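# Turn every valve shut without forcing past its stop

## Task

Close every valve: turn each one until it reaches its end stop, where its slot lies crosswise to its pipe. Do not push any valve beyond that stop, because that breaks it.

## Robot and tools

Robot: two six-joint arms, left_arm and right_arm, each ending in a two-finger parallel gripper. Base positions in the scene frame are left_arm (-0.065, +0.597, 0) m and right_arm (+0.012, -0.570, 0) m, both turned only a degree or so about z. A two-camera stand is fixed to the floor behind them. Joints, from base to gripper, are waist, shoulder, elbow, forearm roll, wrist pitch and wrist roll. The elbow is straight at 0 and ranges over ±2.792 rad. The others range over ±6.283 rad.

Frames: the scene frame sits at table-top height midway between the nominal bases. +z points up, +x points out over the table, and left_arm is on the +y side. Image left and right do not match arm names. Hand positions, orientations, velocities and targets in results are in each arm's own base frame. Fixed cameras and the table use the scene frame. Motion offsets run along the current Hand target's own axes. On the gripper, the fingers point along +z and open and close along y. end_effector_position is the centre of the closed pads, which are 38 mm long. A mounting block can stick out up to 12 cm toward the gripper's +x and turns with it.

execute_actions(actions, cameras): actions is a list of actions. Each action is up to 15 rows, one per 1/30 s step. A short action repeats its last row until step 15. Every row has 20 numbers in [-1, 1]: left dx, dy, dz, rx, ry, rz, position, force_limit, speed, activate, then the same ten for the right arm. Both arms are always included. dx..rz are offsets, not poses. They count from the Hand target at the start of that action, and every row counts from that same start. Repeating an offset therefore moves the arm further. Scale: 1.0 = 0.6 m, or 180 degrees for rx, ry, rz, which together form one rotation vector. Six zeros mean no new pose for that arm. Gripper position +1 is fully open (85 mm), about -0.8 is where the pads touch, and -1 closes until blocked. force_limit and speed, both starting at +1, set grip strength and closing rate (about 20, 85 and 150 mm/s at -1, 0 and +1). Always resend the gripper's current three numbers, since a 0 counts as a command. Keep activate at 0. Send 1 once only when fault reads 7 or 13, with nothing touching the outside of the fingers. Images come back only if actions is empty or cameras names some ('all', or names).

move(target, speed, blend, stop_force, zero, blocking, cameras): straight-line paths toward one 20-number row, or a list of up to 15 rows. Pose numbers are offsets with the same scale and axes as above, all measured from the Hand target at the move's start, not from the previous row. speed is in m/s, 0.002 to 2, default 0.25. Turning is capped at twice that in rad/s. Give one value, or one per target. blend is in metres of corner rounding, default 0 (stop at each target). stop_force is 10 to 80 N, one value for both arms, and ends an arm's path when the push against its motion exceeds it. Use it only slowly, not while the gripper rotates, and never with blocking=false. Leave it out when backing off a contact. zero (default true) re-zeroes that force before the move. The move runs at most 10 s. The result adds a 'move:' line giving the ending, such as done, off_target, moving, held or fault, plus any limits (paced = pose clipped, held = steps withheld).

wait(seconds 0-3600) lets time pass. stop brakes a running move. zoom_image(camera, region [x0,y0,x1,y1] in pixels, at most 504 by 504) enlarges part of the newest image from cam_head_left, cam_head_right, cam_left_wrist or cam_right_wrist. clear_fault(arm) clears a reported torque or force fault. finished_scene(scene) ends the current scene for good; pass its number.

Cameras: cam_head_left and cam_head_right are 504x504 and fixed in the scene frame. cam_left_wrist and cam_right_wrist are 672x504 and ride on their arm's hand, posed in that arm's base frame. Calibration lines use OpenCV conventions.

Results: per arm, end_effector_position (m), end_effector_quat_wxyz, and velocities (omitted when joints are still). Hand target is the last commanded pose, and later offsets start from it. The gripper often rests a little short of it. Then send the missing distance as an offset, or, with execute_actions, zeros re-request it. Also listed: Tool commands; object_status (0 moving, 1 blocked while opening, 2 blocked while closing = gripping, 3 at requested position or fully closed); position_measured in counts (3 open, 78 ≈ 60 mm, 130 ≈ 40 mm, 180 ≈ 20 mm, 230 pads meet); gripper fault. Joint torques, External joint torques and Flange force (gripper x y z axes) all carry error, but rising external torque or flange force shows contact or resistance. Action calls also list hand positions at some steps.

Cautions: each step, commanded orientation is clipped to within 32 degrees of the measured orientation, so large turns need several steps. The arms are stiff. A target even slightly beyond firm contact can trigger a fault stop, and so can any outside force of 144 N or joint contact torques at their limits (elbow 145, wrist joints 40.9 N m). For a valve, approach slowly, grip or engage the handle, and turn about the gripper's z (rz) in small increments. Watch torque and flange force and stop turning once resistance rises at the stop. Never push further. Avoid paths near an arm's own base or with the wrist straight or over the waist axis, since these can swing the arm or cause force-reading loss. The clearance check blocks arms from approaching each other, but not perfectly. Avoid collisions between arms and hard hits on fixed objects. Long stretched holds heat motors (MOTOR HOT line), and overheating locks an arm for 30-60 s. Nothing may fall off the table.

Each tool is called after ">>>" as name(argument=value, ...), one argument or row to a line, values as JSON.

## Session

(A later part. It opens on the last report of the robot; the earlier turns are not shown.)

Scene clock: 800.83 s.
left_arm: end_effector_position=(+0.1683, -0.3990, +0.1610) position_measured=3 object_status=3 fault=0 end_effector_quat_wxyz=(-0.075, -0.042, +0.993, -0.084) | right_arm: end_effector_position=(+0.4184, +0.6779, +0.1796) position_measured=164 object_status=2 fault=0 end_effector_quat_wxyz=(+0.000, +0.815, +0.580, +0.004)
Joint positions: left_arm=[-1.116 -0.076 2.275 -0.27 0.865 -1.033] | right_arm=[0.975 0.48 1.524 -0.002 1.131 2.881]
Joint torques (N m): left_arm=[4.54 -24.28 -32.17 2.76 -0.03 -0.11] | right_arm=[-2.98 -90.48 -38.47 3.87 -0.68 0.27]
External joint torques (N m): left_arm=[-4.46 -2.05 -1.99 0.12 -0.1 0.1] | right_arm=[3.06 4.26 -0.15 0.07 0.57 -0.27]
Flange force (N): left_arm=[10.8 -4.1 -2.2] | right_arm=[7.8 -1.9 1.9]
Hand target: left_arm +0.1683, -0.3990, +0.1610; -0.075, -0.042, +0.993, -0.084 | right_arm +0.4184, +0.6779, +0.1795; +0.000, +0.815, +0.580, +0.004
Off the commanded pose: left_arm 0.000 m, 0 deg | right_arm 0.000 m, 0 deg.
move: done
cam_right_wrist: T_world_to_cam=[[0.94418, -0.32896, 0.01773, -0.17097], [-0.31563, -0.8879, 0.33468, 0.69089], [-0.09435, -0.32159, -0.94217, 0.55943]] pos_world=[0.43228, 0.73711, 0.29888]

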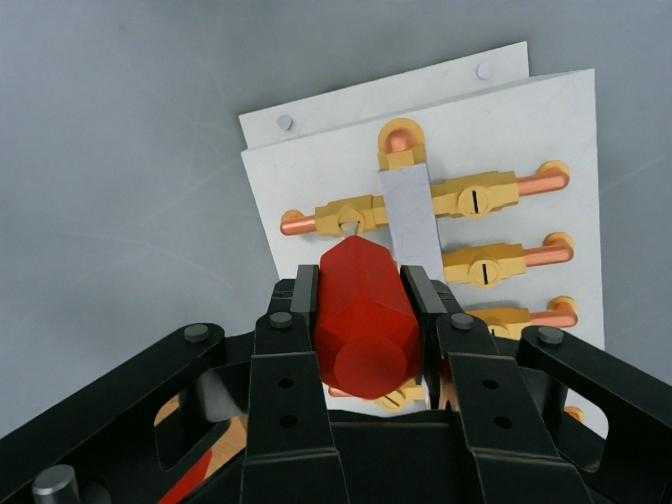

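>>> move(
  target=[
    [0,0,0,0,0,0,1,1,1,0, -0.0004,0,0,0,0,0.002,-1,0.8,-0.9,0],
  ],
  speed=0.06,
)

>>> move(
  target=[0,0,0,0,0,0,1,1,1,0, 0,0,0.0078,0,0,0,-1,0.8,-0.9,0],
  speed=0.006,
  stop_force=10,
  cameras=["cam_right_wrist"],
)

>>> zoom_image(
  camera="cam_right_wrist",
  region=[325, 200, 373, 236],
)

Scene clock: 804.80 s.
left_arm: end_effector_position=(+0.1683, -0.3990, +0.1610) position_measured=3 object_status=3 fault=0 end_effector_quat_wxyz=(-0.075, -0.042, +0.993, -0.084) | right_arm: end_effector_position=(+0.4183, +0.6777, +0.1795) position_measured=164 object_status=2 fault=0 end_effector_quat_wxyz=(+0.000, +0.817, +0.577, +0.004)
Joint positions: left_arm=[-1.116 -0.076 2.275 -0.27 0.865 -1.033] | right_arm=[0.975 0.48 1.524 -0.002 1.131 2.887]
Joint torques (N m): left_arm=[4.08 -24.31 -32.17 2.81 -0.01 -0.13] | right_arm=[-3.55 -90.22 -38.52 3.88 -0.67 0.24]
External joint torques (N m): left_arm=[-4.04 -1.93 -2.16 0.09 -0.12 0.11] | right_arm=[3.48 3.6 -0.19 0.06 0.56 -0.24]
Flange force (N): left_arm=[9.6 -4.1 -2.3] | right_arm=[7.1 -2.7 1.4]
Hand target: left_arm +0.1683, -0.3990, +0.1610; -0.075, -0.042, +0.993, -0.084 | right_arm +0.4183, +0.6776, +0.1795; +0.000, +0.817, +0.577, +0.004
Off the commanded pose: left_arm 0.000 m, 0 deg | right_arm 0.000 m, 0 deg.
move: done

Scene clock: 805.80 s.
left_arm: end_effector_position=(+0.1683, -0.3990, +0.1610) position_measured=3 object_status=3 fault=0 end_effector_quat_wxyz=(-0.075, -0.042, +0.993, -0.084) | right_arm: end_effector_position=(+0.4184, +0.6777, +0.1773) position_measured=164 object_status=2 fault=0 end_effector_quat_wxyz=(+0.000, +0.817, +0.577, +0.004)
Joint positions: left_arm=[-1.116 -0.076 2.275 -0.27 0.865 -1.033] | right_arm=[0.975 0.481 1.526 -0.002 1.127 2.887]
Joint torques (N m): left_arm=[4.4 -24.06 -32.13 2.75 -0.03 -0.11] | right_arm=[-3.53 -75.93 -30.49 3.87 -1.15 0.25]
External joint torques (N m): left_arm=[-4.3 -2.43 -2.07 0.14 -0.1 0.1] | right_arm=[3.45 -10.34 -7.99 0.04 1.04 -0.25]
Flange force (N): left_arm=[10.8 -3.5 -2.9] | right_arm=[5.1 -3.0 -15.9]
Hand target: left_arm +0.1683, -0.3990, +0.1610; -0.075, -0.042, +0.993, -0.084 | right_arm +0.4184, +0.6777, +0.1773; +0.000, +0.817, +0.577, +0.004 (not the last commanded pose)
Off the commanded pose: left_arm 0.000 m, 0 deg | right_arm 0.002 m, 0 deg.
move: contact (right_arm)
cam_right_wrist: T_world_to_cam=[[0.94212, -0.33482, 0.01776, -0.1661], [-0.32119, -0.88604, 0.33433, 0.6926], [-0.09621, -0.32068, -0.94229, 0.55736]] pos_world=[0.43257, 0.73679, 0.29658]

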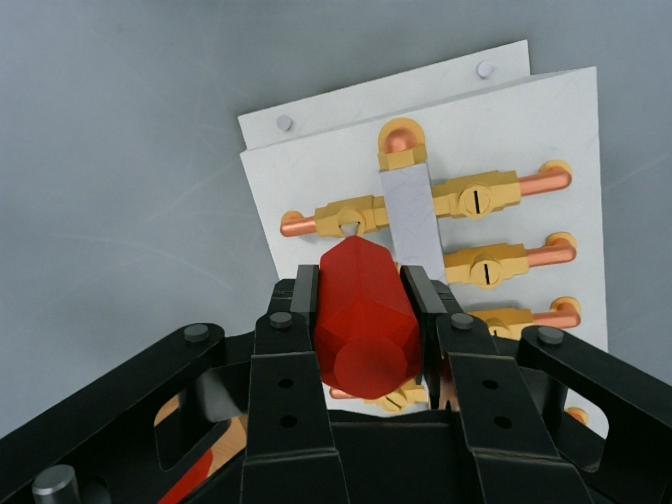

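Scaled by 10.500.

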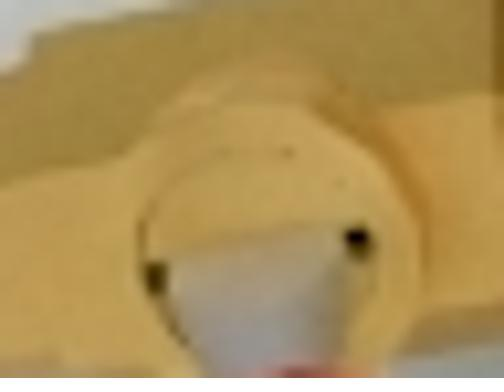

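>>> move(
  target=[
    [0,0,0,0,0,0,1,1,1,0, 0,0,-0.003,0,0,0,-1,0.8,-0.9,0],
    [0,0,0,0,0,0,1,1,1,0, -0.0008,0,-0.003,0,0,-0.007,-1,0.8,-0.9,0],
  ],
  speed=0.06,
)

>>> move(
  target=[0,0,0,0,0,0,1,1,1,0, 0,0,0.0078,0,0,0,-1,0.8,-0.9,0],
  speed=0.006,
  stop_force=10,
  cameras=["cam_right_wrist"],
)

>>> zoom_image(
  camera="cam_right_wrist",
  region=[325, 200, 373, 236],
)

Scene clock: 812.87 s.
left_arm: end_effector_position=(+0.1683, -0.3990, +0.1610) position_measured=3 object_status=3 fault=0 end_effector_quat_wxyz=(-0.075, -0.042, +0.993, -0.084) | right_arm: end_effector_position=(+0.4182, +0.6772, +0.1791) position_measured=164 object_status=2 fault=0 end_effector_quat_wxyz=(+0.000, +0.810, +0.586, +0.004)
Joint positions: left_arm=[-1.116 -0.076 2.275 -0.27 0.865 -1.033] | right_arm=[0.975 0.479 1.526 -0.002 1.129 2.865]
Joint torques (N m): left_arm=[4.23 -24.38 -32.11 2.79 0.02 -0.16] | right_arm=[-3.31 -90.06 -38.87 3.87 -0.68 0.16]
External joint torques (N m): left_arm=[-4.16 -1.97 -2.09 0.1 -0.15 0.15] | right_arm=[3.25 3.82 0.27 0.05 0.56 -0.16]
Flange force (N): left_arm=[9.9 -4.0 -2.2] | right_arm=[6.4 -2.5 2.0]
Hand target: left_arm +0.1683, -0.3990, +0.1610; -0.075, -0.042, +0.993, -0.084 | right_arm +0.4182, +0.6773, +0.1791; +0.000, +0.810, +0.586, +0.004
Off the commanded pose: left_arm 0.000 m, 0 deg | right_arm 0.000 m, 0 deg.
move: done

Scene clock: 814.20 s.
left_arm: end_effector_position=(+0.1683, -0.3990, +0.1610) position_measured=3 object_status=3 fault=0 end_effector_quat_wxyz=(-0.075, -0.042, +0.993, -0.084) | right_arm: end_effector_position=(+0.4183, +0.6773, +0.1748) position_measured=164 object_status=2 fault=0 end_effector_quat_wxyz=(+0.000, +0.810, +0.586, +0.004)
Joint positions: left_arm=[-1.116 -0.076 2.275 -0.27 0.865 -1.033] | right_arm=[0.975 0.482 1.529 -0.002 1.122 2.865]
Joint torques (N m): left_arm=[4.53 -24.35 -32.12 2.79 0.03 -0.15] | right_arm=[-3.5 -76.93 -32.06 3.91 -1.69 0.21]
External joint torques (N m): left_arm=[-4.45 -2.03 -2.12 0.11 -0.15 0.14] | right_arm=[3.54 -9.35 -6.37 0.01 1.58 -0.21]
Flange force (N): left_arm=[10.6 -4.3 -2.2] | right_arm=[3.4 -3.5 -14.7]
Hand target: left_arm +0.1683, -0.3990, +0.1610; -0.075, -0.042, +0.993, -0.084 | right_arm +0.4183, +0.6773, +0.1748; +0.000, +0.810, +0.586, +0.004
Off the commanded pose: left_arm 0.000 m, 0 deg | right_arm 0.000 m, 0 deg.
move: contact (right_arm)
cam_right_wrist: T_world_to_cam=[[0.94927, -0.31394, 0.01804, -0.18335], [-0.30166, -0.89291, 0.33424, 0.68956], [-0.08882, -0.32272, -0.94232, 0.55316]] pos_world=[0.4312, 0.73667, 0.29408]

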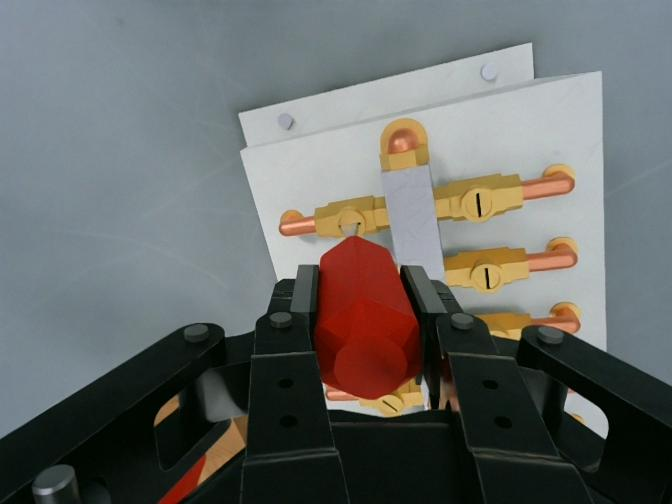

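Scaled by 10.500.

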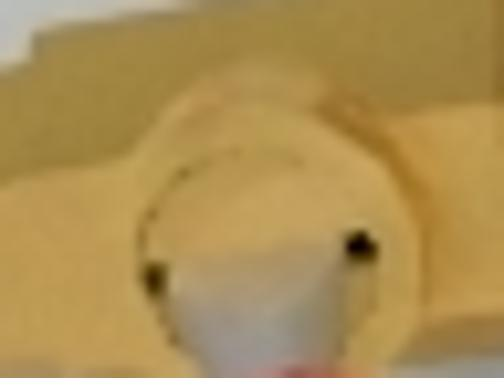

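>>> move(
  target=[
    [0,0,0,0,0,0,1,1,1,0, 0,0,-0.0004,0,0,0.139,-1,0.8,-0.9,0],
  ],
  speed=0.18,
)

>>> move(
  target=[
    [0,0,0,0,0,0,1,1,1,0, 0,0.0002,-0.0003,0,0,0.139,-1,0.8,-0.9,0],
  ],
  speed=0.18,
)

>>> move(
  target=[
    [0,0,0,0,0,0,1,1,1,0, 0,0.0002,-0.0003,0,0,0.139,-1,0.8,-0.9,0],
  ],
  speed=0.18,
  cameras=["cam_right_wrist"],
)

>>> zoom_image(
  camera="cam_right_wrist",
  region=[325, 200, 373, 236],
)

Scene clock: 820.20 s.
left_arm: end_effector_position=(+0.1683, -0.3990, +0.1610) position_measured=3 object_status=3 fault=0 end_effector_quat_wxyz=(-0.075, -0.042, +0.993, -0.084) | right_arm: end_effector_position=(+0.4183, +0.6773, +0.1750) position_measured=164 object_status=2 fault=0 end_effector_quat_wxyz=(-0.001, +0.918, +0.397, +0.004)
Joint positions: left_arm=[-1.116 -0.076 2.275 -0.27 0.865 -1.033] | right_arm=[0.975 0.482 1.529 -0.002 1.123 3.302]
Joint torques (N m): left_arm=[4.42 -24.37 -32.11 2.78 -0.02 -0.19] | right_arm=[-2.36 -86.6 -37.01 4.37 -1.27 0.64]
External joint torques (N m): left_arm=[-4.38 -1.8 -2.11 0.11 -0.11 0.18] | right_arm=[2.39 -0.51 -1.66 -0.45 1.16 -0.64]
Flange force (N): left_arm=[10.1 -4.4 -2.0] | right_arm=[3.6 -3.0 -3.7]
Hand target: left_arm +0.1683, -0.3990, +0.1610; -0.075, -0.042, +0.993, -0.084 | right_arm +0.4183, +0.6773, +0.1751; -0.001, +0.918, +0.397, +0.004
Off the commanded pose: left_arm 0.000 m, 0 deg | right_arm 0.000 m, 0 deg.
move: done

Scene clock: 821.83 s.
left_arm: end_effector_position=(+0.1683, -0.3990, +0.1610) position_measured=3 object_status=3 fault=0 end_effector_quat_wxyz=(-0.075, -0.042, +0.993, -0.084) | right_arm: end_effector_position=(+0.4184, +0.6772, +0.1752) position_measured=164 object_status=2 fault=0 end_effector_quat_wxyz=(-0.002, +0.982, +0.189, +0.004)
Joint positions: left_arm=[-1.116 -0.076 2.275 -0.27 0.865 -1.033] | right_arm=[0.975 0.482 1.529 -0.002 1.123 3.738]
Joint torques (N m): left_arm=[4.38 -24.28 -32.09 2.79 0 -0.12] | right_arm=[-3.74 -85.65 -36.25 4.38 -1.03 0.68]
External joint torques (N m): left_arm=[-4.33 -1.92 -2.21 0.11 -0.14 0.11] | right_arm=[3.26 -0.89 -2.27 -0.53 0.93 -0.68]
Flange force (N): left_arm=[10.3 -4.5 -2.2] | right_arm=[2.0 -5.5 -4.1]
Hand target: left_arm +0.1683, -0.3990, +0.1610; -0.075, -0.042, +0.993, -0.084 | right_arm +0.4184, +0.6772, +0.1752; -0.002, +0.982, +0.189, +0.004
Off the commanded pose: left_arm 0.000 m, 0 deg | right_arm 0.000 m, 0 deg.
move: done

Scene clock: 823.47 s.
left_arm: end_effector_position=(+0.1683, -0.3990, +0.1610) position_measured=3 object_status=3 fault=0 end_effector_quat_wxyz=(-0.075, -0.042, +0.993, -0.084) | right_arm: end_effector_position=(+0.4185, +0.6771, +0.1754) position_measured=164 object_status=2 fault=0 end_effector_quat_wxyz=(-0.003, +1.000, -0.029, +0.003)
Joint positions: left_arm=[-1.116 -0.076 2.275 -0.27 0.865 -1.033] | right_arm=[0.975 0.482 1.529 -0.002 1.123 4.175]
Joint torques (N m): left_arm=[4.27 -24.61 -32.04 2.79 0.02 -0.14] | right_arm=[-3.15 -81.63 -33.53 3.92 -0.8 0.78]
External joint torques (N m): left_arm=[-4.17 -1.88 -2.21 0.1 -0.15 0.13] | right_arm=[3.32 -5.11 -5 -0.07 0.72 -0.79]
Flange force (N): left_arm=[9.8 -4.4 -2.2] | right_arm=[-0.5 -5.7 -9.1]
Hand target: left_arm +0.1683, -0.3990, +0.1610; -0.075, -0.042, +0.993, -0.084 | right_arm +0.4184, +0.6771, +0.1754; -0.003, +1.000, -0.029, +0.003
Off the commanded pose: left_arm 0.000 m, 0 deg | right_arm 0.000 m, 0 deg.
move: done
cam_right_wrist: T_world_to_cam=[[-0.05871, -0.99824, 0.00821, 0.70328], [-0.94036, 0.05807, 0.3352, 0.3124], [-0.33508, 0.01196, -0.94211, 0.43014]] pos_world=[0.4792, 0.67876, 0.29474]

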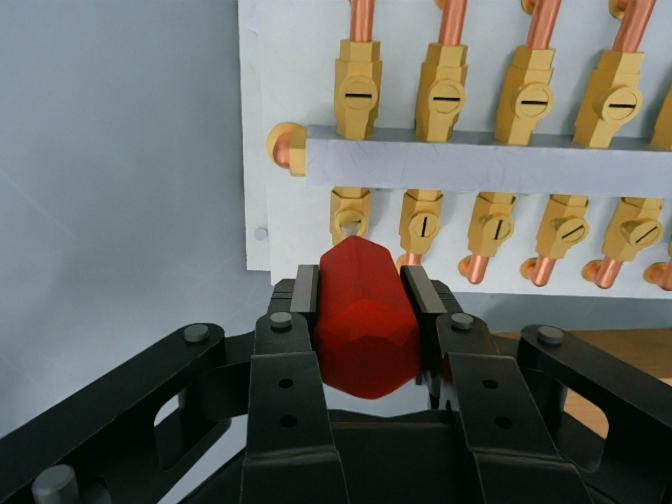

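Scaled by 10.500.

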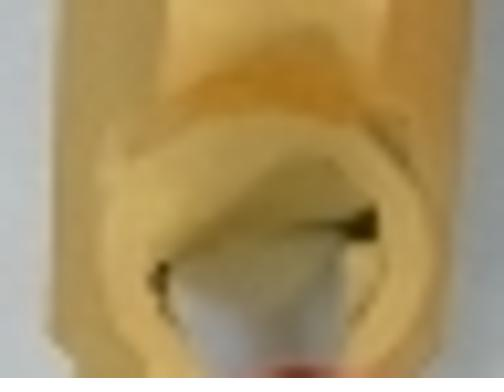

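>>> move(
  target=[
    [0,0,0,0,0,0,1,1,1,0, 0,0,-0.0001,0,0,0.089,-1,0.8,-0.9,0],
  ],
  speed=0.15,
)

>>> move(
  target=[
    [0,0,0,0,0,0,1,1,1,0, 0,0,0,0,0,0.014,-1,0.8,-0.9,0],
  ],
  speed=0.1,
  cameras=["cam_right_wrist"],
)

>>> zoom_image(
  camera="cam_right_wrist",
  region=[325, 200, 373, 236],
)

Scene clock: 827.33 s.
left_arm: end_effector_position=(+0.1683, -0.3990, +0.1610) position_measured=3 object_status=3 fault=0 end_effector_quat_wxyz=(-0.075, -0.042, +0.993, -0.084) | right_arm: end_effector_position=(+0.4185, +0.6771, +0.1755) position_measured=164 object_status=2 fault=0 end_effector_quat_wxyz=(-0.003, +0.986, -0.168, +0.003)
Joint positions: left_arm=[-1.116 -0.076 2.275 -0.27 0.865 -1.033] | right_arm=[0.975 0.482 1.529 -0.002 1.123 4.454]
Joint torques (N m): left_arm=[4.78 -24.3 -32.03 2.83 0.03 -0.15] | right_arm=[-1.5 -73.35 -29.14 4.37 -1.2 0.73]
External joint torques (N m): left_arm=[-4.72 -2 -2.19 0.06 -0.16 0.14] | right_arm=[1.51 -13.15 -9.31 -0.53 1.15 -0.73]
Flange force (N): left_arm=[11.1 -4.6 -2.0] | right_arm=[-0.2 -3.4 -19.2]
Hand target: left_arm +0.1683, -0.3990, +0.1610; -0.075, -0.042, +0.993, -0.084 | right_arm +0.4184, +0.6771, +0.1755; -0.003, +0.986, -0.168, +0.003
Off the commanded pose: left_arm 0.000 m, 0 deg | right_arm 0.000 m, 0 deg.
move: done

Scene clock: 827.90 s.
left_arm: end_effector_position=(+0.1683, -0.3990, +0.1610) position_measured=3 object_status=3 fault=0 end_effector_quat_wxyz=(-0.075, -0.042, +0.993, -0.084) | right_arm: end_effector_position=(+0.4184, +0.6771, +0.1755) position_measured=164 object_status=2 fault=0 end_effector_quat_wxyz=(-0.003, +0.982, -0.189, +0.003)
Joint positions: left_arm=[-1.116 -0.076 2.275 -0.27 0.865 -1.033] | right_arm=[0.975 0.482 1.529 -0.002 1.123 4.498]
Joint torques (N m): left_arm=[4.42 -24.23 -32.09 2.79 0 -0.15] | right_arm=[-2.5 -73.15 -29.57 4.71 -1.56 0.96]
External joint torques (N m): left_arm=[-4.36 -2.05 -2.09 0.09 -0.13 0.14] | right_arm=[2.72 -14.02 -9.05 -0.85 1.51 -0.96]
Flange force (N): left_arm=[10.4 -4.1 -2.3] | right_arm=[-1.8 -2.1 -20.2]
Hand target: left_arm +0.1683, -0.3990, +0.1610; -0.075, -0.042, +0.993, -0.084 | right_arm +0.4184, +0.6771, +0.1755; -0.003, +0.982, -0.189, +0.003
Off the commanded pose: left_arm 0.000 m, 0 deg | right_arm 0.000 m, 0 deg.
move: done
cam_right_wrist: T_world_to_cam=[[-0.37294, -0.92783, 0.00669, 0.78741], [-0.8727, 0.3532, 0.33712, 0.0839], [-0.31515, 0.11989, -0.94144, 0.3486]] pos_world=[0.47673, 0.65916, 0.29464]

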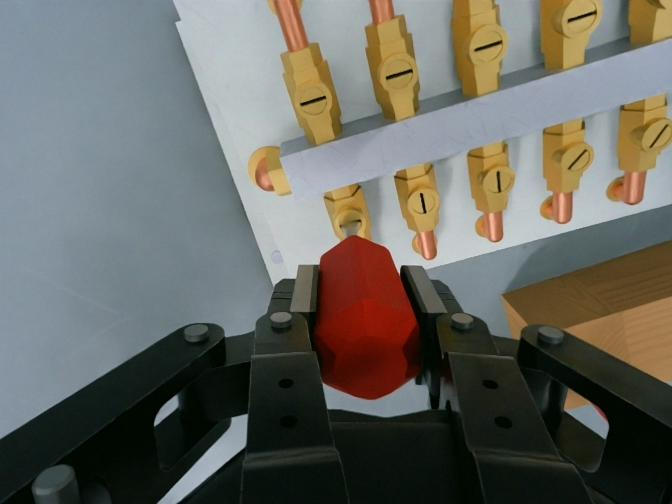

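Scaled by 10.500.

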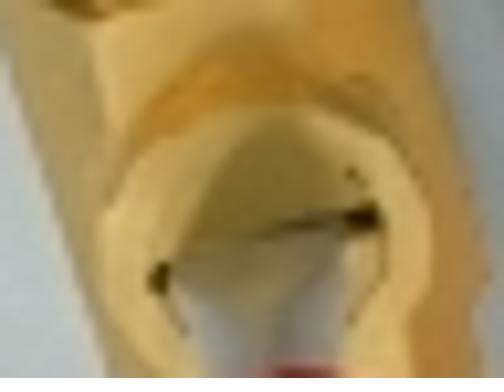

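>>> move(
  target=[
    [0,0,0,0,0,0,1,1,1,0, 0,0,-0.0003,0,0,0.014,-1,0.8,-0.9,0],
  ],
  speed=0.1,
)

>>> move(
  target=[
    [0,0,0,0,0,0,1,1,1,0, 0,0,0,0,0,0.011,-1,0.8,-0.9,0],
  ],
  speed=0.1,
  cameras=["cam_right_wrist"],
)

>>> zoom_image(
  camera="cam_right_wrist",
  region=[325, 200, 373, 236],
)

Scene clock: 833.07 s.
left_arm: end_effector_position=(+0.1683, -0.3990, +0.1610) position_measured=3 object_status=3 fault=0 end_effector_quat_wxyz=(-0.075, -0.042, +0.993, -0.084) | right_arm: end_effector_position=(+0.4184, +0.6771, +0.1756) position_measured=164 object_status=2 fault=0 end_effector_quat_wxyz=(-0.003, +0.978, -0.211, +0.002)
Joint positions: left_arm=[-1.116 -0.076 2.275 -0.27 0.865 -1.033] | right_arm=[0.975 0.482 1.529 -0.002 1.123 4.542]
Joint torques (N m): left_arm=[4.54 -24 -32.2 2.78 -0.04 -0.13] | right_arm=[-3.83 -79.76 -33.1 4.91 -1.14 1.69]
External joint torques (N m): left_arm=[-4.49 -2.24 -2.02 0.11 -0.09 0.12] | right_arm=[3.85 -6.62 -5.3 -1.08 1.09 -1.69]
Flange force (N): left_arm=[11.0 -3.9 -2.5] | right_arm=[-2.2 -3.9 -11.0]
Hand target: left_arm +0.1683, -0.3990, +0.1610; -0.075, -0.042, +0.993, -0.084 | right_arm +0.4184, +0.6771, +0.1757; -0.003, +0.978, -0.211, +0.002
Off the commanded pose: left_arm 0.000 m, 0 deg | right_arm 0.000 m, 0 deg.
move: done

Scene clock: 833.60 s.
left_arm: end_effector_position=(+0.1683, -0.3990, +0.1610) position_measured=3 object_status=3 fault=0 end_effector_quat_wxyz=(-0.075, -0.042, +0.993, -0.084) | right_arm: end_effector_position=(+0.4184, +0.6771, +0.1756) position_measured=164 object_status=2 fault=0 end_effector_quat_wxyz=(-0.003, +0.974, -0.228, +0.002)
Joint positions: left_arm=[-1.116 -0.076 2.275 -0.27 0.865 -1.033] | right_arm=[0.975 0.482 1.529 -0.002 1.123 4.577]
Joint torques (N m): left_arm=[4.44 -24.45 -32.15 2.8 -0.04 -0.13] | right_arm=[-5.32 -83.49 -35.62 4.78 -1.45 2.31]
External joint torques (N m): left_arm=[-4.35 -2.03 -2.1 0.08 -0.09 0.12] | right_arm=[5.46 -3.42 -2.93 -0.93 1.41 -2.31]
Flange force (N): left_arm=[10.4 -4.1 -2.3] | right_arm=[-3.6 -3.5 -7.2]
Hand target: left_arm +0.1683, -0.3990, +0.1610; -0.075, -0.042, +0.993, -0.084 | right_arm +0.4184, +0.6771, +0.1757; -0.003, +0.974, -0.228, +0.002
Off the commanded pose: left_arm 0.000 m, 0 deg | right_arm 0.000 m, 0 deg.
move: done
cam_right_wrist: T_world_to_cam=[[-0.44458, -0.89572, 0.00645, 0.79566], [-0.84215, 0.42043, 0.33767, 0.02538], [-0.30517, 0.14469, -0.94124, 0.3278]] pos_world=[0.47514, 0.65459, 0.29484]

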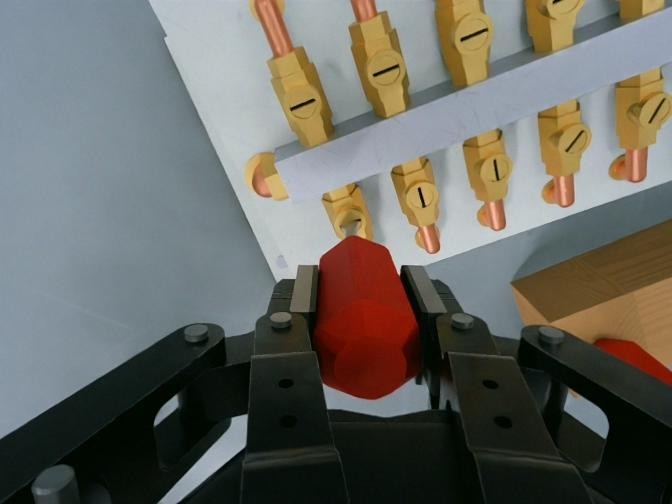

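Scaled by 10.500.

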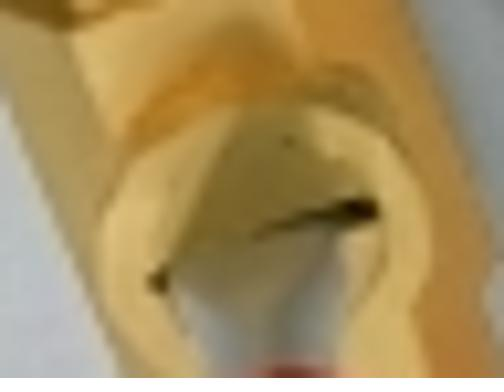

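>>> move(
  target=[
    [0,0,0,0,0,0,1,1,1,0, 0,0,-0.0003,0,0,-0.05,-1,0.8,-0.9,0],
    [0,0,0,0,0,0,1,1,1,0, 0,0,-0.021,0,0,-0.05,-1,0.8,-0.9,0],
  ],
  speed=0.08,
)

>>> move(
  target=[
    [0,0,0,0,0,0,1,1,1,0, 0.0133,0.0658,0,0,0,-0.496,-1,0.8,-0.9,0],
  ],
  speed=0.4,
  cameras=["cam_right_wrist"],
)

>>> zoom_image(
  camera="cam_right_wrist",
  region=[325, 200, 373, 236],
)

Scene clock: 841.57 s.
left_arm: end_effector_position=(+0.1683, -0.3990, +0.1610) position_measured=3 object_status=3 fault=0 end_effector_quat_wxyz=(-0.075, -0.042, +0.993, -0.084) | right_arm: end_effector_position=(+0.4183, +0.6770, +0.1882) position_measured=164 object_status=2 fault=0 end_effector_quat_wxyz=(-0.003, +0.989, -0.151, +0.003)
Joint positions: left_arm=[-1.116 -0.076 2.275 -0.27 0.865 -1.033] | right_arm=[0.975 0.473 1.518 -0.003 1.143 4.42]
Joint torques (N m): left_arm=[4.5 -24.26 -32.2 2.79 -0.03 -0.16] | right_arm=[-3.09 -89.69 -38.41 3.79 -0.58 0.24]
External joint torques (N m): left_arm=[-4.44 -1.97 -1.98 0.09 -0.1 0.14] | right_arm=[3.14 3.14 -0.48 0.08 0.52 -0.24]
Flange force (N): left_arm=[10.6 -4.1 -2.1] | right_arm=[-2.0 -7.0 0.8]
Hand target: left_arm +0.1683, -0.3990, +0.1610; -0.075, -0.042, +0.993, -0.084 | right_arm +0.4183, +0.6771, +0.1883; -0.003, +0.989, -0.151, +0.003
Off the commanded pose: left_arm 0.000 m, 0 deg | right_arm 0.000 m, 0 deg.
move: done

Scene clock: 844.03 s.
left_arm: end_effector_position=(+0.1683, -0.3990, +0.1610) position_measured=3 object_status=3 fault=0 end_effector_quat_wxyz=(-0.075, -0.042, +0.993, -0.084) | right_arm: end_effector_position=(+0.4142, +0.6370, +0.1880) position_measured=164 object_status=2 fault=0 end_effector_quat_wxyz=(+0.000, +0.809, +0.588, +0.004)
Joint positions: left_arm=[-1.116 -0.076 2.275 -0.27 0.865 -1.033] | right_arm=[0.95 0.42 1.599 -0.002 1.115 2.836]
Joint torques (N m): left_arm=[4.38 -24.14 -32.09 2.78 -0.03 -0.1] | right_arm=[-3.23 -84.17 -38.22 3.82 -0.7 0.3]
External joint torques (N m): left_arm=[-4.3 -2.28 -2.16 0.11 -0.1 0.09] | right_arm=[3.26 3.75 -0.07 0.09 0.59 -0.3]
Flange force (N): left_arm=[10.6 -3.9 -2.7] | right_arm=[7.0 -2.2 1.6]
Hand target: left_arm +0.1683, -0.3990, +0.1610; -0.075, -0.042, +0.993, -0.084 | right_arm +0.4142, +0.6370, +0.1880; +0.000, +0.809, +0.588, +0.004
Off the commanded pose: left_arm 0.000 m, 0 deg | right_arm 0.000 m, 0 deg.
move: done
cam_right_wrist: T_world_to_cam=[[0.95025, -0.31098, 0.01807, -0.19462], [-0.29887, -0.89383, 0.33429, 0.6474], [-0.08781, -0.32306, -0.9423, 0.55204]] pos_world=[0.4269, 0.69648, 0.30728]

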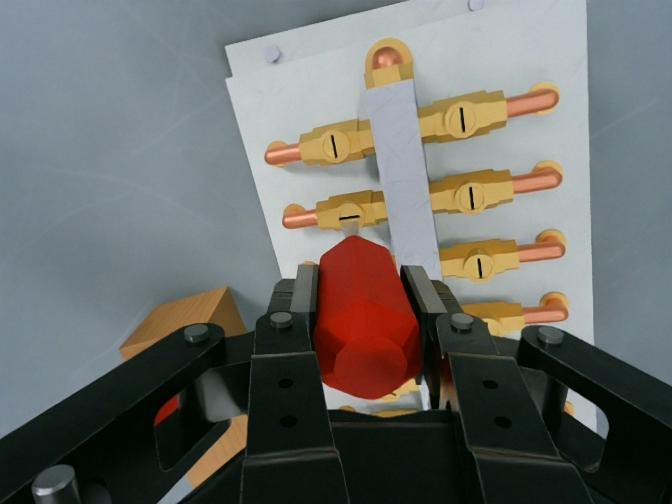

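Scaled by 10.500.

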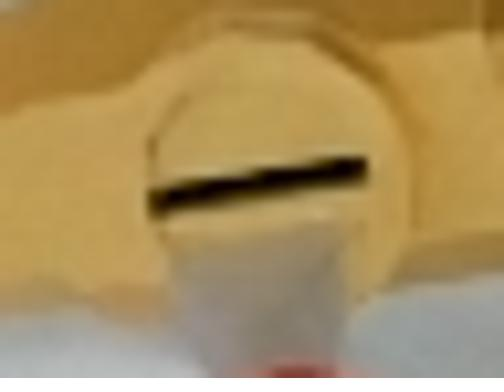

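>>> move(
  target=[
    [0,0,0,0,0,0,1,1,1,0, 0.0005,0.0007,0.015,0,0,-0.009,-1,0.8,-0.9,0],
  ],
  speed=0.08,
  cameras=["cam_right_wrist"],
)

>>> zoom_image(
  camera="cam_right_wrist",
  region=[325, 200, 373, 236],
)

Scene clock: 849.70 s.
left_arm: end_effector_position=(+0.1683, -0.3990, +0.1610) position_measured=3 object_status=3 fault=0 end_effector_quat_wxyz=(-0.075, -0.042, +0.993, -0.084) | right_arm: end_effector_position=(+0.4147, +0.6372, +0.1790) position_measured=164 object_status=2 fault=0 end_effector_quat_wxyz=(+0.000, +0.801, +0.599, +0.004)
Joint positions: left_arm=[-1.116 -0.076 2.275 -0.27 0.865 -1.033] | right_arm=[0.949 0.427 1.606 -0.002 1.101 2.808]
Joint torques (N m): left_arm=[4.44 -24.34 -32.19 2.77 0 -0.14] | right_arm=[-3.1 -84.67 -37.95 3.81 -0.67 0.25]
External joint torques (N m): left_arm=[-4.36 -2.04 -2.13 0.14 -0.14 0.13] | right_arm=[3.4 4.08 0.06 0.06 0.57 -0.25]
Flange force (N): left_arm=[10.5 -4.2 -2.3] | right_arm=[7.3 -2.2 2.1]
Hand target: left_arm +0.1683, -0.3990, +0.1610; -0.075, -0.042, +0.993, -0.084 | right_arm +0.4147, +0.6372, +0.1790; +0.000, +0.801, +0.599, +0.004
Off the commanded pose: left_arm 0.000 m, 0 deg | right_arm 0.000 m, 0 deg.
move: done
cam_right_wrist: T_world_to_cam=[[0.95864, -0.28404, 0.01818, -0.21558], [-0.27356, -0.90186, 0.33438, 0.64528], [-0.07858, -0.32552, -0.94226, 0.5415]] pos_world=[0.42574, 0.69699, 0.29838]

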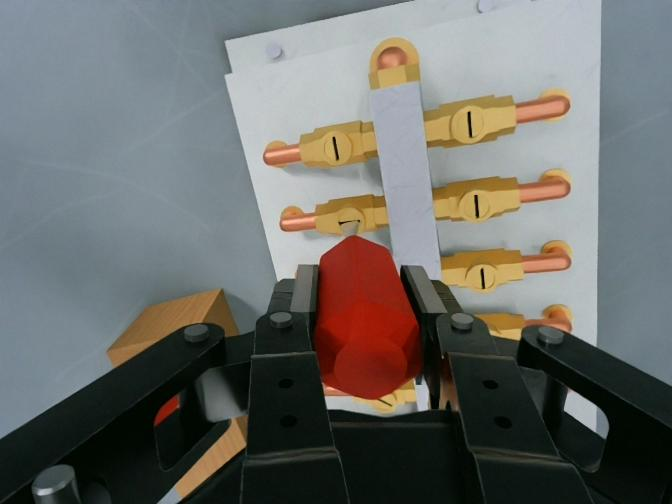

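Scaled by 10.500.

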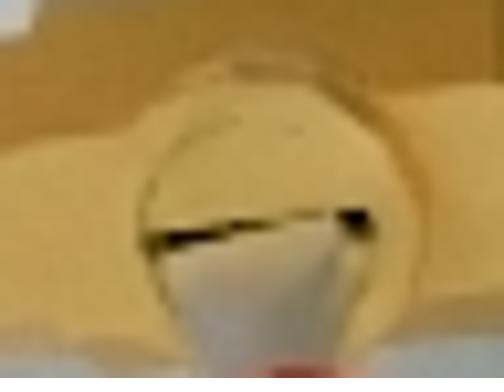

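>>> move(
  target=[
    [0,0,0,0,0,0,1,1,1,0, 0.0004,0.0001,0,0,0,0.007,-1,0.8,-0.9,0],
  ],
  speed=0.06,
)

>>> move(
  target=[0,0,0,0,0,0,1,1,1,0, 0,0,0.0078,0,0,0,-1,0.8,-0.9,0],
  speed=0.006,
  stop_force=10,
  cameras=["cam_right_wrist"],
)

>>> zoom_image(
  camera="cam_right_wrist",
  region=[325, 200, 373, 236],
)

Scene clock: 854.80 s.
left_arm: end_effector_position=(+0.1683, -0.3990, +0.1610) position_measured=3 object_status=3 fault=0 end_effector_quat_wxyz=(-0.075, -0.042, +0.993, -0.084) | right_arm: end_effector_position=(+0.4149, +0.6374, +0.1790) position_measured=164 object_status=2 fault=0 end_effector_quat_wxyz=(+0.000, +0.807, +0.590, +0.004)
Joint positions: left_arm=[-1.116 -0.076 2.275 -0.27 0.865 -1.033] | right_arm=[0.949 0.428 1.605 -0.002 1.101 2.83]
Joint torques (N m): left_arm=[4.44 -24.27 -32.28 2.82 -0.05 -0.16] | right_arm=[-3.15 -84.45 -37.72 3.83 -0.68 0.21]
External joint torques (N m): left_arm=[-4.37 -2.01 -1.94 0.07 -0.08 0.14] | right_arm=[3.08 3.53 -0.25 0.04 0.57 -0.21]
Flange force (N): left_arm=[10.5 -3.9 -2.2] | right_arm=[7.0 -2.0 1.4]
Hand target: left_arm +0.1683, -0.3990, +0.1610; -0.075, -0.042, +0.993, -0.084 | right_arm +0.4149, +0.6374, +0.1790; +0.000, +0.807, +0.590, +0.004
Off the commanded pose: left_arm 0.000 m, 0 deg | right_arm 0.000 m, 0 deg.
move: done

Scene clock: 855.73 s.
left_arm: end_effector_position=(+0.1683, -0.3990, +0.1610) position_measured=3 object_status=3 fault=0 end_effector_quat_wxyz=(-0.075, -0.042, +0.993, -0.084) | right_arm: end_effector_position=(+0.4150, +0.6375, +0.1772) position_measured=164 object_status=2 fault=0 end_effector_quat_wxyz=(+0.000, +0.807, +0.590, +0.004)
Joint positions: left_arm=[-1.116 -0.076 2.275 -0.27 0.865 -1.033] | right_arm=[0.949 0.429 1.607 -0.002 1.098 2.83]
Joint torques (N m): left_arm=[4.31 -24.13 -32.26 2.81 -0.01 -0.11] | right_arm=[-3.61 -71.71 -30.44 3.63 -1.05 0.27]
External joint torques (N m): left_arm=[-4.23 -2.27 -1.97 0.08 -0.12 0.1] | right_arm=[3.69 -9.91 -7.85 0.26 0.94 -0.27]
Flange force (N): left_arm=[10.5 -3.6 -2.5] | right_arm=[4.9 -3.3 -15.8]
Hand target: left_arm +0.1683, -0.3990, +0.1610; -0.075, -0.042, +0.993, -0.084 | right_arm +0.4150, +0.6375, +0.1772; +0.000, +0.807, +0.590, +0.004 (not the last commanded pose)
Off the commanded pose: left_arm 0.000 m, 0 deg | right_arm 0.003 m, 0 deg.
move: contact (right_arm)
cam_right_wrist: T_world_to_cam=[[0.95217, -0.30504, 0.01813, -0.19963], [-0.29333, -0.89576, 0.33403, 0.65065], [-0.08566, -0.32337, -0.94239, 0.5414]] pos_world=[0.42731, 0.69701, 0.29648]

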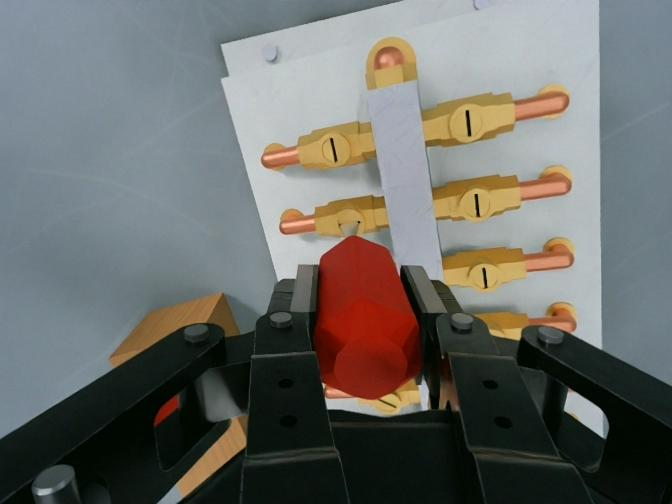

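Scaled by 10.500.

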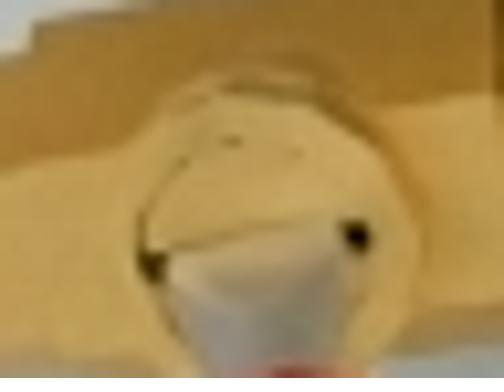

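>>> move(
  target=[0,0,0,0,0,0,1,1,1,0,-0.0008,0,-0.003,0,0,0,-1,0.8,-0.9,0],
  speed=0.05,
  cameras=["cam_right_wrist"],
)

>>> zoom_image(
  camera="cam_right_wrist",
  region=[325, 200, 373, 236],
)

Scene clock: 868.37 s.
left_arm: end_effector_position=(+0.1683, -0.3990, +0.1610) position_measured=3 object_status=3 fault=0 end_effector_quat_wxyz=(-0.075, -0.042, +0.993, -0.084) | right_arm: end_effector_position=(+0.4148, +0.6370, +0.1790) position_measured=164 object_status=2 fault=0 end_effector_quat_wxyz=(+0.000, +0.807, +0.590, +0.004)
Joint positions: left_arm=[-1.116 -0.076 2.275 -0.27 0.865 -1.033] | right_arm=[0.949 0.427 1.606 -0.002 1.1 2.829]
Joint torques (N m): left_arm=[4.25 -23.96 -32.2 2.8 0.02 -0.14] | right_arm=[-3.15 -84.68 -37.9 3.79 -0.69 0.42]
External joint torques (N m): left_arm=[-4.16 -2.56 -2.07 0.09 -0.15 0.13] | right_arm=[3.07 3.78 -0.05 0.07 0.59 -0.42]
Flange force (N): left_arm=[10.5 -3.2 -3.0] | right_arm=[6.9 -1.7 1.8]
Hand target: left_arm +0.1683, -0.3990, +0.1610; -0.075, -0.042, +0.993, -0.084 | right_arm +0.4148, +0.6370, +0.1790; +0.000, +0.807, +0.590, +0.004
Off the commanded pose: left_arm 0.000 m, 0 deg | right_arm 0.000 m, 0 deg.
move: done
cam_right_wrist: T_world_to_cam=[[0.95214, -0.30513, 0.01816, -0.19956], [-0.29342, -0.89573, 0.33403, 0.64956], [-0.08566, -0.32337, -0.94239, 0.54292]] pos_world=[0.42711, 0.69651, 0.29828]

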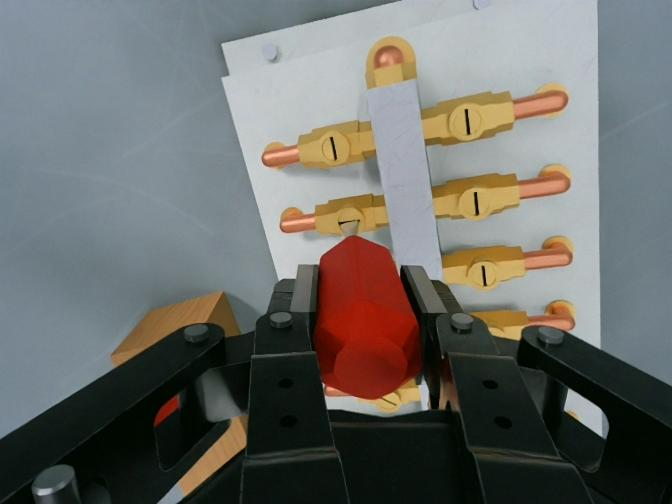

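Scaled by 10.500.

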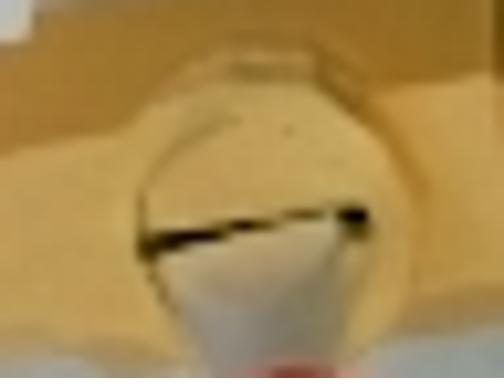

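>>> move(
  target=[0,0,0,0,0,0,1,1,1,0,0,0,0.0078,0,0,0,-1,0.8,-0.9,0],
  speed=0.006,
  stop_force=10,
  cameras=["cam_right_wrist"],
)

>>> zoom_image(
  camera="cam_right_wrist",
  region=[325, 200, 373, 236],
)

Scene clock: 872.23 s.
left_arm: end_effector_position=(+0.1683, -0.3990, +0.1610) position_measured=3 object_status=3 fault=0 end_effector_quat_wxyz=(-0.075, -0.042, +0.993, -0.084) | right_arm: end_effector_position=(+0.4149, +0.6371, +0.1747) position_measured=164 object_status=2 fault=0 end_effector_quat_wxyz=(+0.000, +0.807, +0.590, +0.004)
Joint positions: left_arm=[-1.116 -0.076 2.275 -0.27 0.865 -1.033] | right_arm=[0.949 0.43 1.61 -0.002 1.093 2.829]
Joint torques (N m): left_arm=[4.38 -24.09 -32.26 2.79 0.02 -0.16] | right_arm=[-3.63 -71.73 -31.11 3.69 -1.58 0.23]
External joint torques (N m): left_arm=[-4.31 -2.29 -1.99 0.1 -0.15 0.15] | right_arm=[3.72 -9.09 -6.8 0.17 1.46 -0.23]
Flange force (N): left_arm=[10.6 -3.6 -2.5] | right_arm=[4.3 -3.6 -15.1]
Hand target: left_arm +0.1683, -0.3990, +0.1610; -0.075, -0.042, +0.993, -0.084 | right_arm +0.4149, +0.6371, +0.1747; +0.000, +0.807, +0.590, +0.004
Off the commanded pose: left_arm 0.000 m, 0 deg | right_arm 0.000 m, 0 deg.
move: contact (right_arm)
cam_right_wrist: T_world_to_cam=[[0.95215, -0.3051, 0.01818, -0.19958], [-0.29342, -0.89581, 0.33381, 0.65124], [-0.08556, -0.32317, -0.94247, 0.53874]] pos_world=[0.42721, 0.69661, 0.29398]

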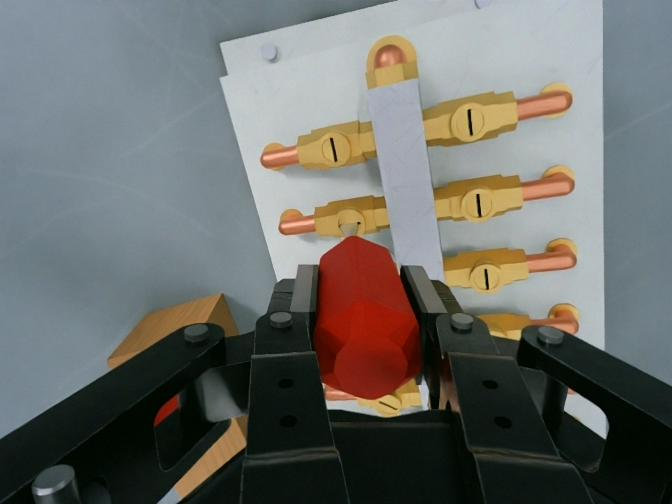

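Scaled by 10.500.

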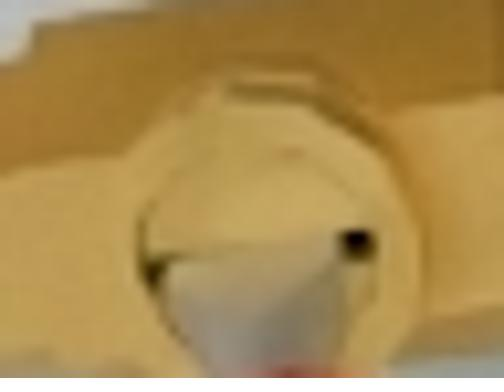

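>>> move(
  target=[
    [0,0,0,0,0,0,1,1,1,0,0,0,-0.0004,0,0,0,-1,0.8,-0.9,0],
    [0,0,0,0,0,0,1,1,1,0,0,0.0002,-0.0004,0,0,0.139,-1,0.8,-0.9,0],
  ],
  speed=0.18,
  cameras=["cam_right_wrist"],
)

>>> zoom_image(
  camera="cam_right_wrist",
  region=[325, 200, 373, 236],
)

Scene clock: 880.17 s.
left_arm: end_effector_position=(+0.1683, -0.3990, +0.1610) position_measured=3 object_status=3 fault=0 end_effector_quat_wxyz=(-0.075, -0.042, +0.993, -0.084) | right_arm: end_effector_position=(+0.4150, +0.6370, +0.1749) position_measured=164 object_status=2 fault=0 end_effector_quat_wxyz=(-0.001, +0.916, +0.401, +0.004)
Joint positions: left_arm=[-1.116 -0.076 2.275 -0.27 0.865 -1.033] | right_arm=[0.949 0.43 1.61 -0.002 1.093 3.266]
Joint torques (N m): left_arm=[4.12 -24.25 -32.15 2.81 -0.01 -0.17] | right_arm=[-4.87 -79.05 -34.79 3.35 -0.88 0.78]
External joint torques (N m): left_arm=[-4.04 -2.14 -2.08 0.08 -0.12 0.16] | right_arm=[4.22 -1.75 -3.06 0.46 0.77 -0.77]
Flange force (N): left_arm=[9.8 -3.7 -2.5] | right_arm=[4.2 -5.3 -5.3]
Hand target: left_arm +0.1683, -0.3990, +0.1610; -0.075, -0.042, +0.993, -0.084 | right_arm +0.4150, +0.6371, +0.1749; -0.001, +0.916, +0.401, +0.004
Off the commanded pose: left_arm 0.000 m, 0 deg | right_arm 0.000 m, 0 deg.
move: done
cam_right_wrist: T_world_to_cam=[[0.73381, -0.6792, 0.01466, 0.12983], [-0.64416, -0.68876, 0.33266, 0.66493], [-0.21585, -0.25355, -0.94293, 0.54879]] pos_world=[0.45151, 0.68531, 0.29437]

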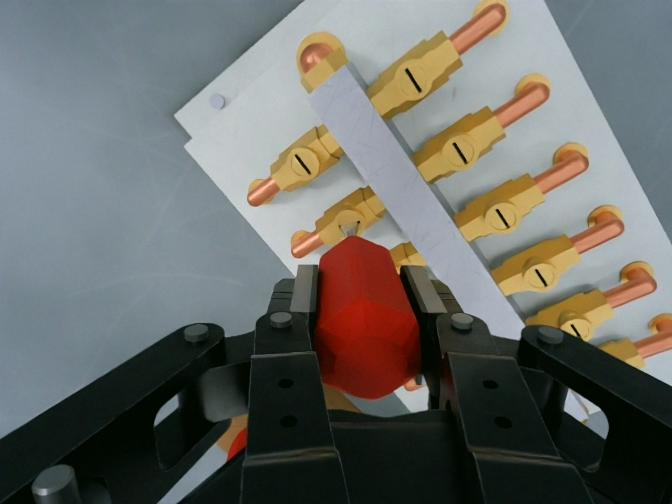

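Scaled by 10.500.

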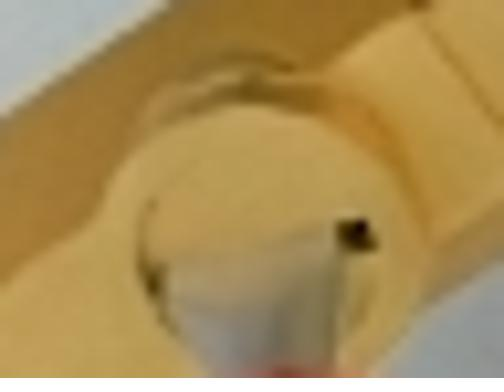

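>>> move(
  target=[
    [0,0,0,0,0,0,1,1,1,0,0,0.0002,-0.0002,0,0,0.139,-1,0.8,-0.9,0],
  ],
  speed=0.18,
)

>>> move(
  target=[
    [0,0,0,0,0,0,1,1,1,0,0,0.0002,-0.0002,0,0,0.139,-1,0.8,-0.9,0],
  ],
  speed=0.18,
  cameras=["cam_right_wrist"],
)

>>> zoom_image(
  camera="cam_right_wrist",
  region=[325, 200, 373, 236],
)

Scene clock: 884.23 s.
left_arm: end_effector_position=(+0.1683, -0.3990, +0.1610) position_measured=3 object_status=3 fault=0 end_effector_quat_wxyz=(-0.075, -0.042, +0.993, -0.084) | right_arm: end_effector_position=(+0.4151, +0.6370, +0.1750) position_measured=164 object_status=2 fault=0 end_effector_quat_wxyz=(-0.002, +0.981, +0.193, +0.004)
Joint positions: left_arm=[-1.116 -0.076 2.275 -0.27 0.865 -1.033] | right_arm=[0.949 0.43 1.61 -0.002 1.094 3.702]
Joint torques (N m): left_arm=[4.43 -24.26 -32.15 2.79 0 -0.19] | right_arm=[-4.37 -75.78 -32.04 3.24 -0.41 0.7]
External joint torques (N m): left_arm=[-4.35 -2.15 -2.08 0.1 -0.13 0.18] | right_arm=[4.56 -5.37 -5.93 0.58 0.31 -0.7]
Flange force (N): left_arm=[10.4 -3.9 -2.4] | right_arm=[1.9 -7.5 -9.7]
Hand target: left_arm +0.1683, -0.3990, +0.1610; -0.075, -0.042, +0.993, -0.084 | right_arm +0.4151, +0.6370, +0.1750; -0.002, +0.981, +0.193, +0.004
Off the commanded pose: left_arm 0.000 m, 0 deg | right_arm 0.000 m, 0 deg.
move: done

Scene clock: 885.87 s.
left_arm: end_effector_position=(+0.1683, -0.3990, +0.1610) position_measured=3 object_status=3 fault=0 end_effector_quat_wxyz=(-0.075, -0.042, +0.993, -0.084) | right_arm: end_effector_position=(+0.4152, +0.6369, +0.1752) position_measured=164 object_status=2 fault=0 end_effector_quat_wxyz=(-0.003, +1.000, -0.024, +0.003)
Joint positions: left_arm=[-1.116 -0.076 2.275 -0.27 0.865 -1.033] | right_arm=[0.948 0.43 1.61 -0.002 1.094 4.139]
Joint torques (N m): left_arm=[4.31 -24.15 -32.17 2.75 0.04 -0.15] | right_arm=[-4.74 -71.44 -29.28 3.39 -0.17 0.68]
External joint torques (N m): left_arm=[-4.26 -2.07 -2.09 0.14 -0.18 0.13] | right_arm=[5.06 -9.41 -8.47 0.4 0.1 -0.68]
Flange force (N): left_arm=[10.3 -4.0 -2.3] | right_arm=[-2.2 -7.6 -14.6]
Hand target: left_arm +0.1683, -0.3990, +0.1610; -0.075, -0.042, +0.993, -0.084 | right_arm +0.4151, +0.6369, +0.1751; -0.003, +1.000, -0.024, +0.003
Off the commanded pose: left_arm 0.000 m, 0 deg | right_arm 0.000 m, 0 deg.
move: done
cam_right_wrist: T_world_to_cam=[[-0.04934, -0.99875, 0.0078, 0.65943], [-0.941, 0.0491, 0.33484, 0.31776], [-0.3348, 0.00918, -0.94224, 0.43097]] pos_world=[0.47583, 0.63905, 0.29454]

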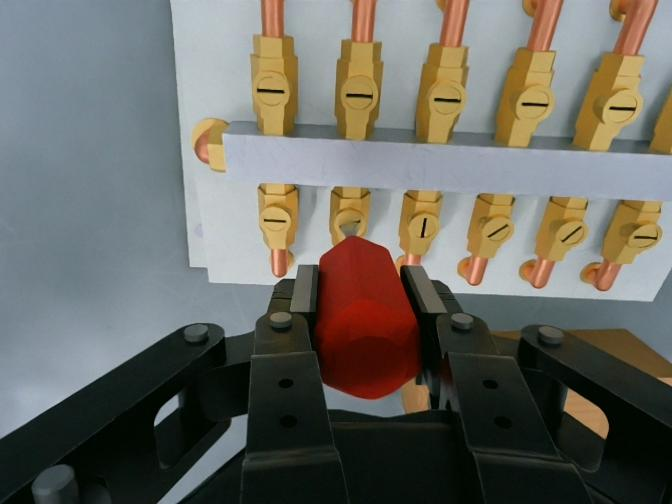

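Scaled by 10.500.

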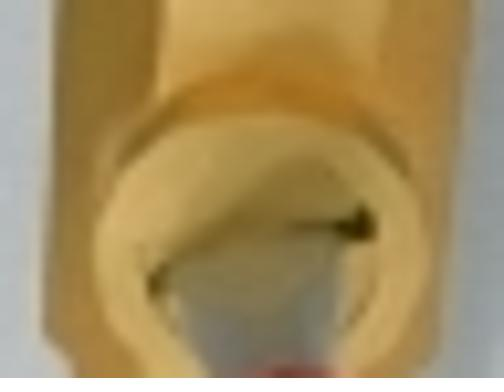

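>>> move(
  target=[
    [0,0,0,0,0,0,1,1,1,0,0,0.0002,-0.0004,0,0,0.083,-1,0.8,-0.9,0],
  ],
  speed=0.18,
  cameras=["cam_right_wrist"],
)

>>> zoom_image(
  camera="cam_right_wrist",
  region=[325, 200, 373, 236],
)

Scene clock: 890.23 s.
left_arm: end_effector_position=(+0.1683, -0.3990, +0.1610) position_measured=3 object_status=3 fault=0 end_effector_quat_wxyz=(-0.075, -0.042, +0.993, -0.084) | right_arm: end_effector_position=(+0.4151, +0.6367, +0.1754) position_measured=164 object_status=2 fault=0 end_effector_quat_wxyz=(-0.003, +0.988, -0.154, +0.003)
Joint positions: left_arm=[-1.116 -0.076 2.275 -0.27 0.865 -1.033] | right_arm=[0.948 0.43 1.61 -0.002 1.094 4.4]
Joint torques (N m): left_arm=[4.23 -24.31 -32.22 2.78 0.02 -0.14] | right_arm=[-5.23 -73.78 -29.39 3.31 0.55 0.81]
External joint torques (N m): left_arm=[-4.11 -2.29 -2.11 0.12 -0.15 0.13] | right_arm=[5.34 -7.34 -8.51 0.47 -0.61 -0.81]
Flange force (N): left_arm=[10.1 -3.6 -2.7] | right_arm=[-3.6 -9.2 -12.0]
Hand target: left_arm +0.1683, -0.3990, +0.1610; -0.075, -0.042, +0.993, -0.084 | right_arm +0.4151, +0.6368, +0.1754; -0.003, +0.988, -0.154, +0.003
Off the commanded pose: left_arm 0.000 m, 0 deg | right_arm 0.000 m, 0 deg.
move: done
cam_right_wrist: T_world_to_cam=[[-0.30511, -0.9523, 0.00654, 0.73609], [-0.89609, 0.28941, 0.33653, 0.14579], [-0.32237, 0.09682, -0.94165, 0.37]] pos_world=[0.4745, 0.62295, 0.29454]

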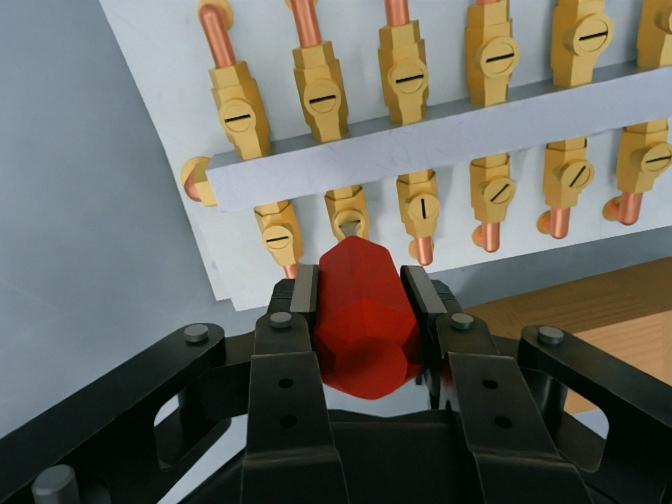

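Scaled by 10.500.

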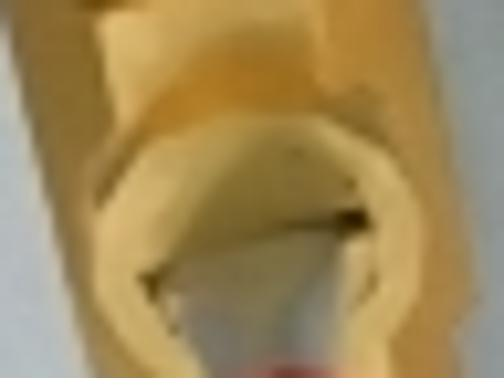

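>>> move(
  target=[
    [0,0,0,0,0,0,1,1,1,0,0,0.0001,-0.0003,0,0,0.028,-1,0.8,-0.9,0],
  ],
  speed=0.1,
  cameras=["cam_right_wrist"],
)

>>> zoom_image(
  camera="cam_right_wrist",
  region=[325, 200, 373, 236],
)

Scene clock: 893.97 s.
left_arm: end_effector_position=(+0.1683, -0.3990, +0.1610) position_measured=3 object_status=3 fault=0 end_effector_quat_wxyz=(-0.075, -0.042, +0.993, -0.084) | right_arm: end_effector_position=(+0.4150, +0.6367, +0.1755) position_measured=164 object_status=2 fault=0 end_effector_quat_wxyz=(-0.003, +0.980, -0.197, +0.003)
Joint positions: left_arm=[-1.116 -0.076 2.275 -0.27 0.865 -1.033] | right_arm=[0.948 0.429 1.61 -0.002 1.094 4.488]
Joint torques (N m): left_arm=[4.63 -24.14 -32.24 2.75 -0.02 -0.12] | right_arm=[-4.32 -80.5 -32.93 3.58 1.14 0.81]
External joint torques (N m): left_arm=[-4.53 -2.36 -1.97 0.13 -0.11 0.11] | right_arm=[4.21 -0.7 -5.1 0.22 -1.2 -0.81]
Flange force (N): left_arm=[11.3 -3.7 -2.6] | right_arm=[-2.7 -10.1 -3.1]
Hand target: left_arm +0.1683, -0.3990, +0.1610; -0.075, -0.042, +0.993, -0.084 | right_arm +0.4151, +0.6367, +0.1756; -0.003, +0.980, -0.197, +0.003
Off the commanded pose: left_arm 0.000 m, 0 deg | right_arm 0.000 m, 0 deg.
move: done
cam_right_wrist: T_world_to_cam=[[-0.38752, -0.92184, 0.00618, 0.751], [-0.86706, 0.36675, 0.33718, 0.08423], [-0.31309, 0.12531, -0.94142, 0.34817]] pos_world=[0.47307, 0.61778, 0.29474]

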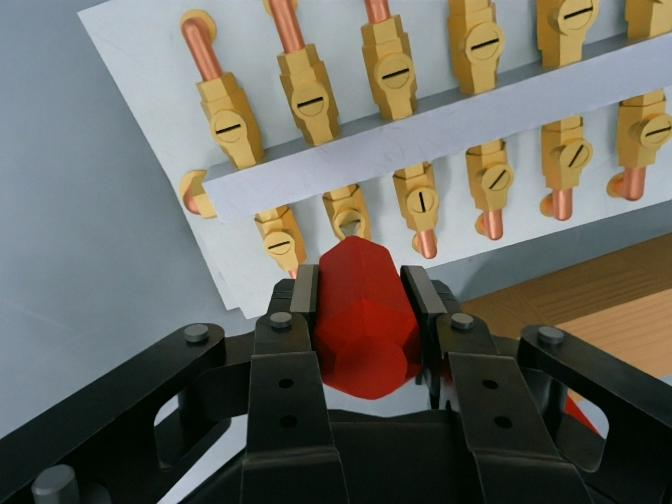

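Scaled by 10.500.

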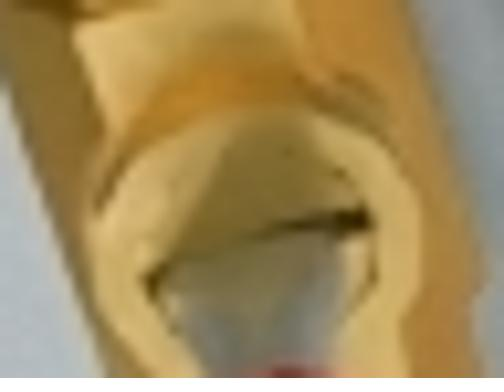

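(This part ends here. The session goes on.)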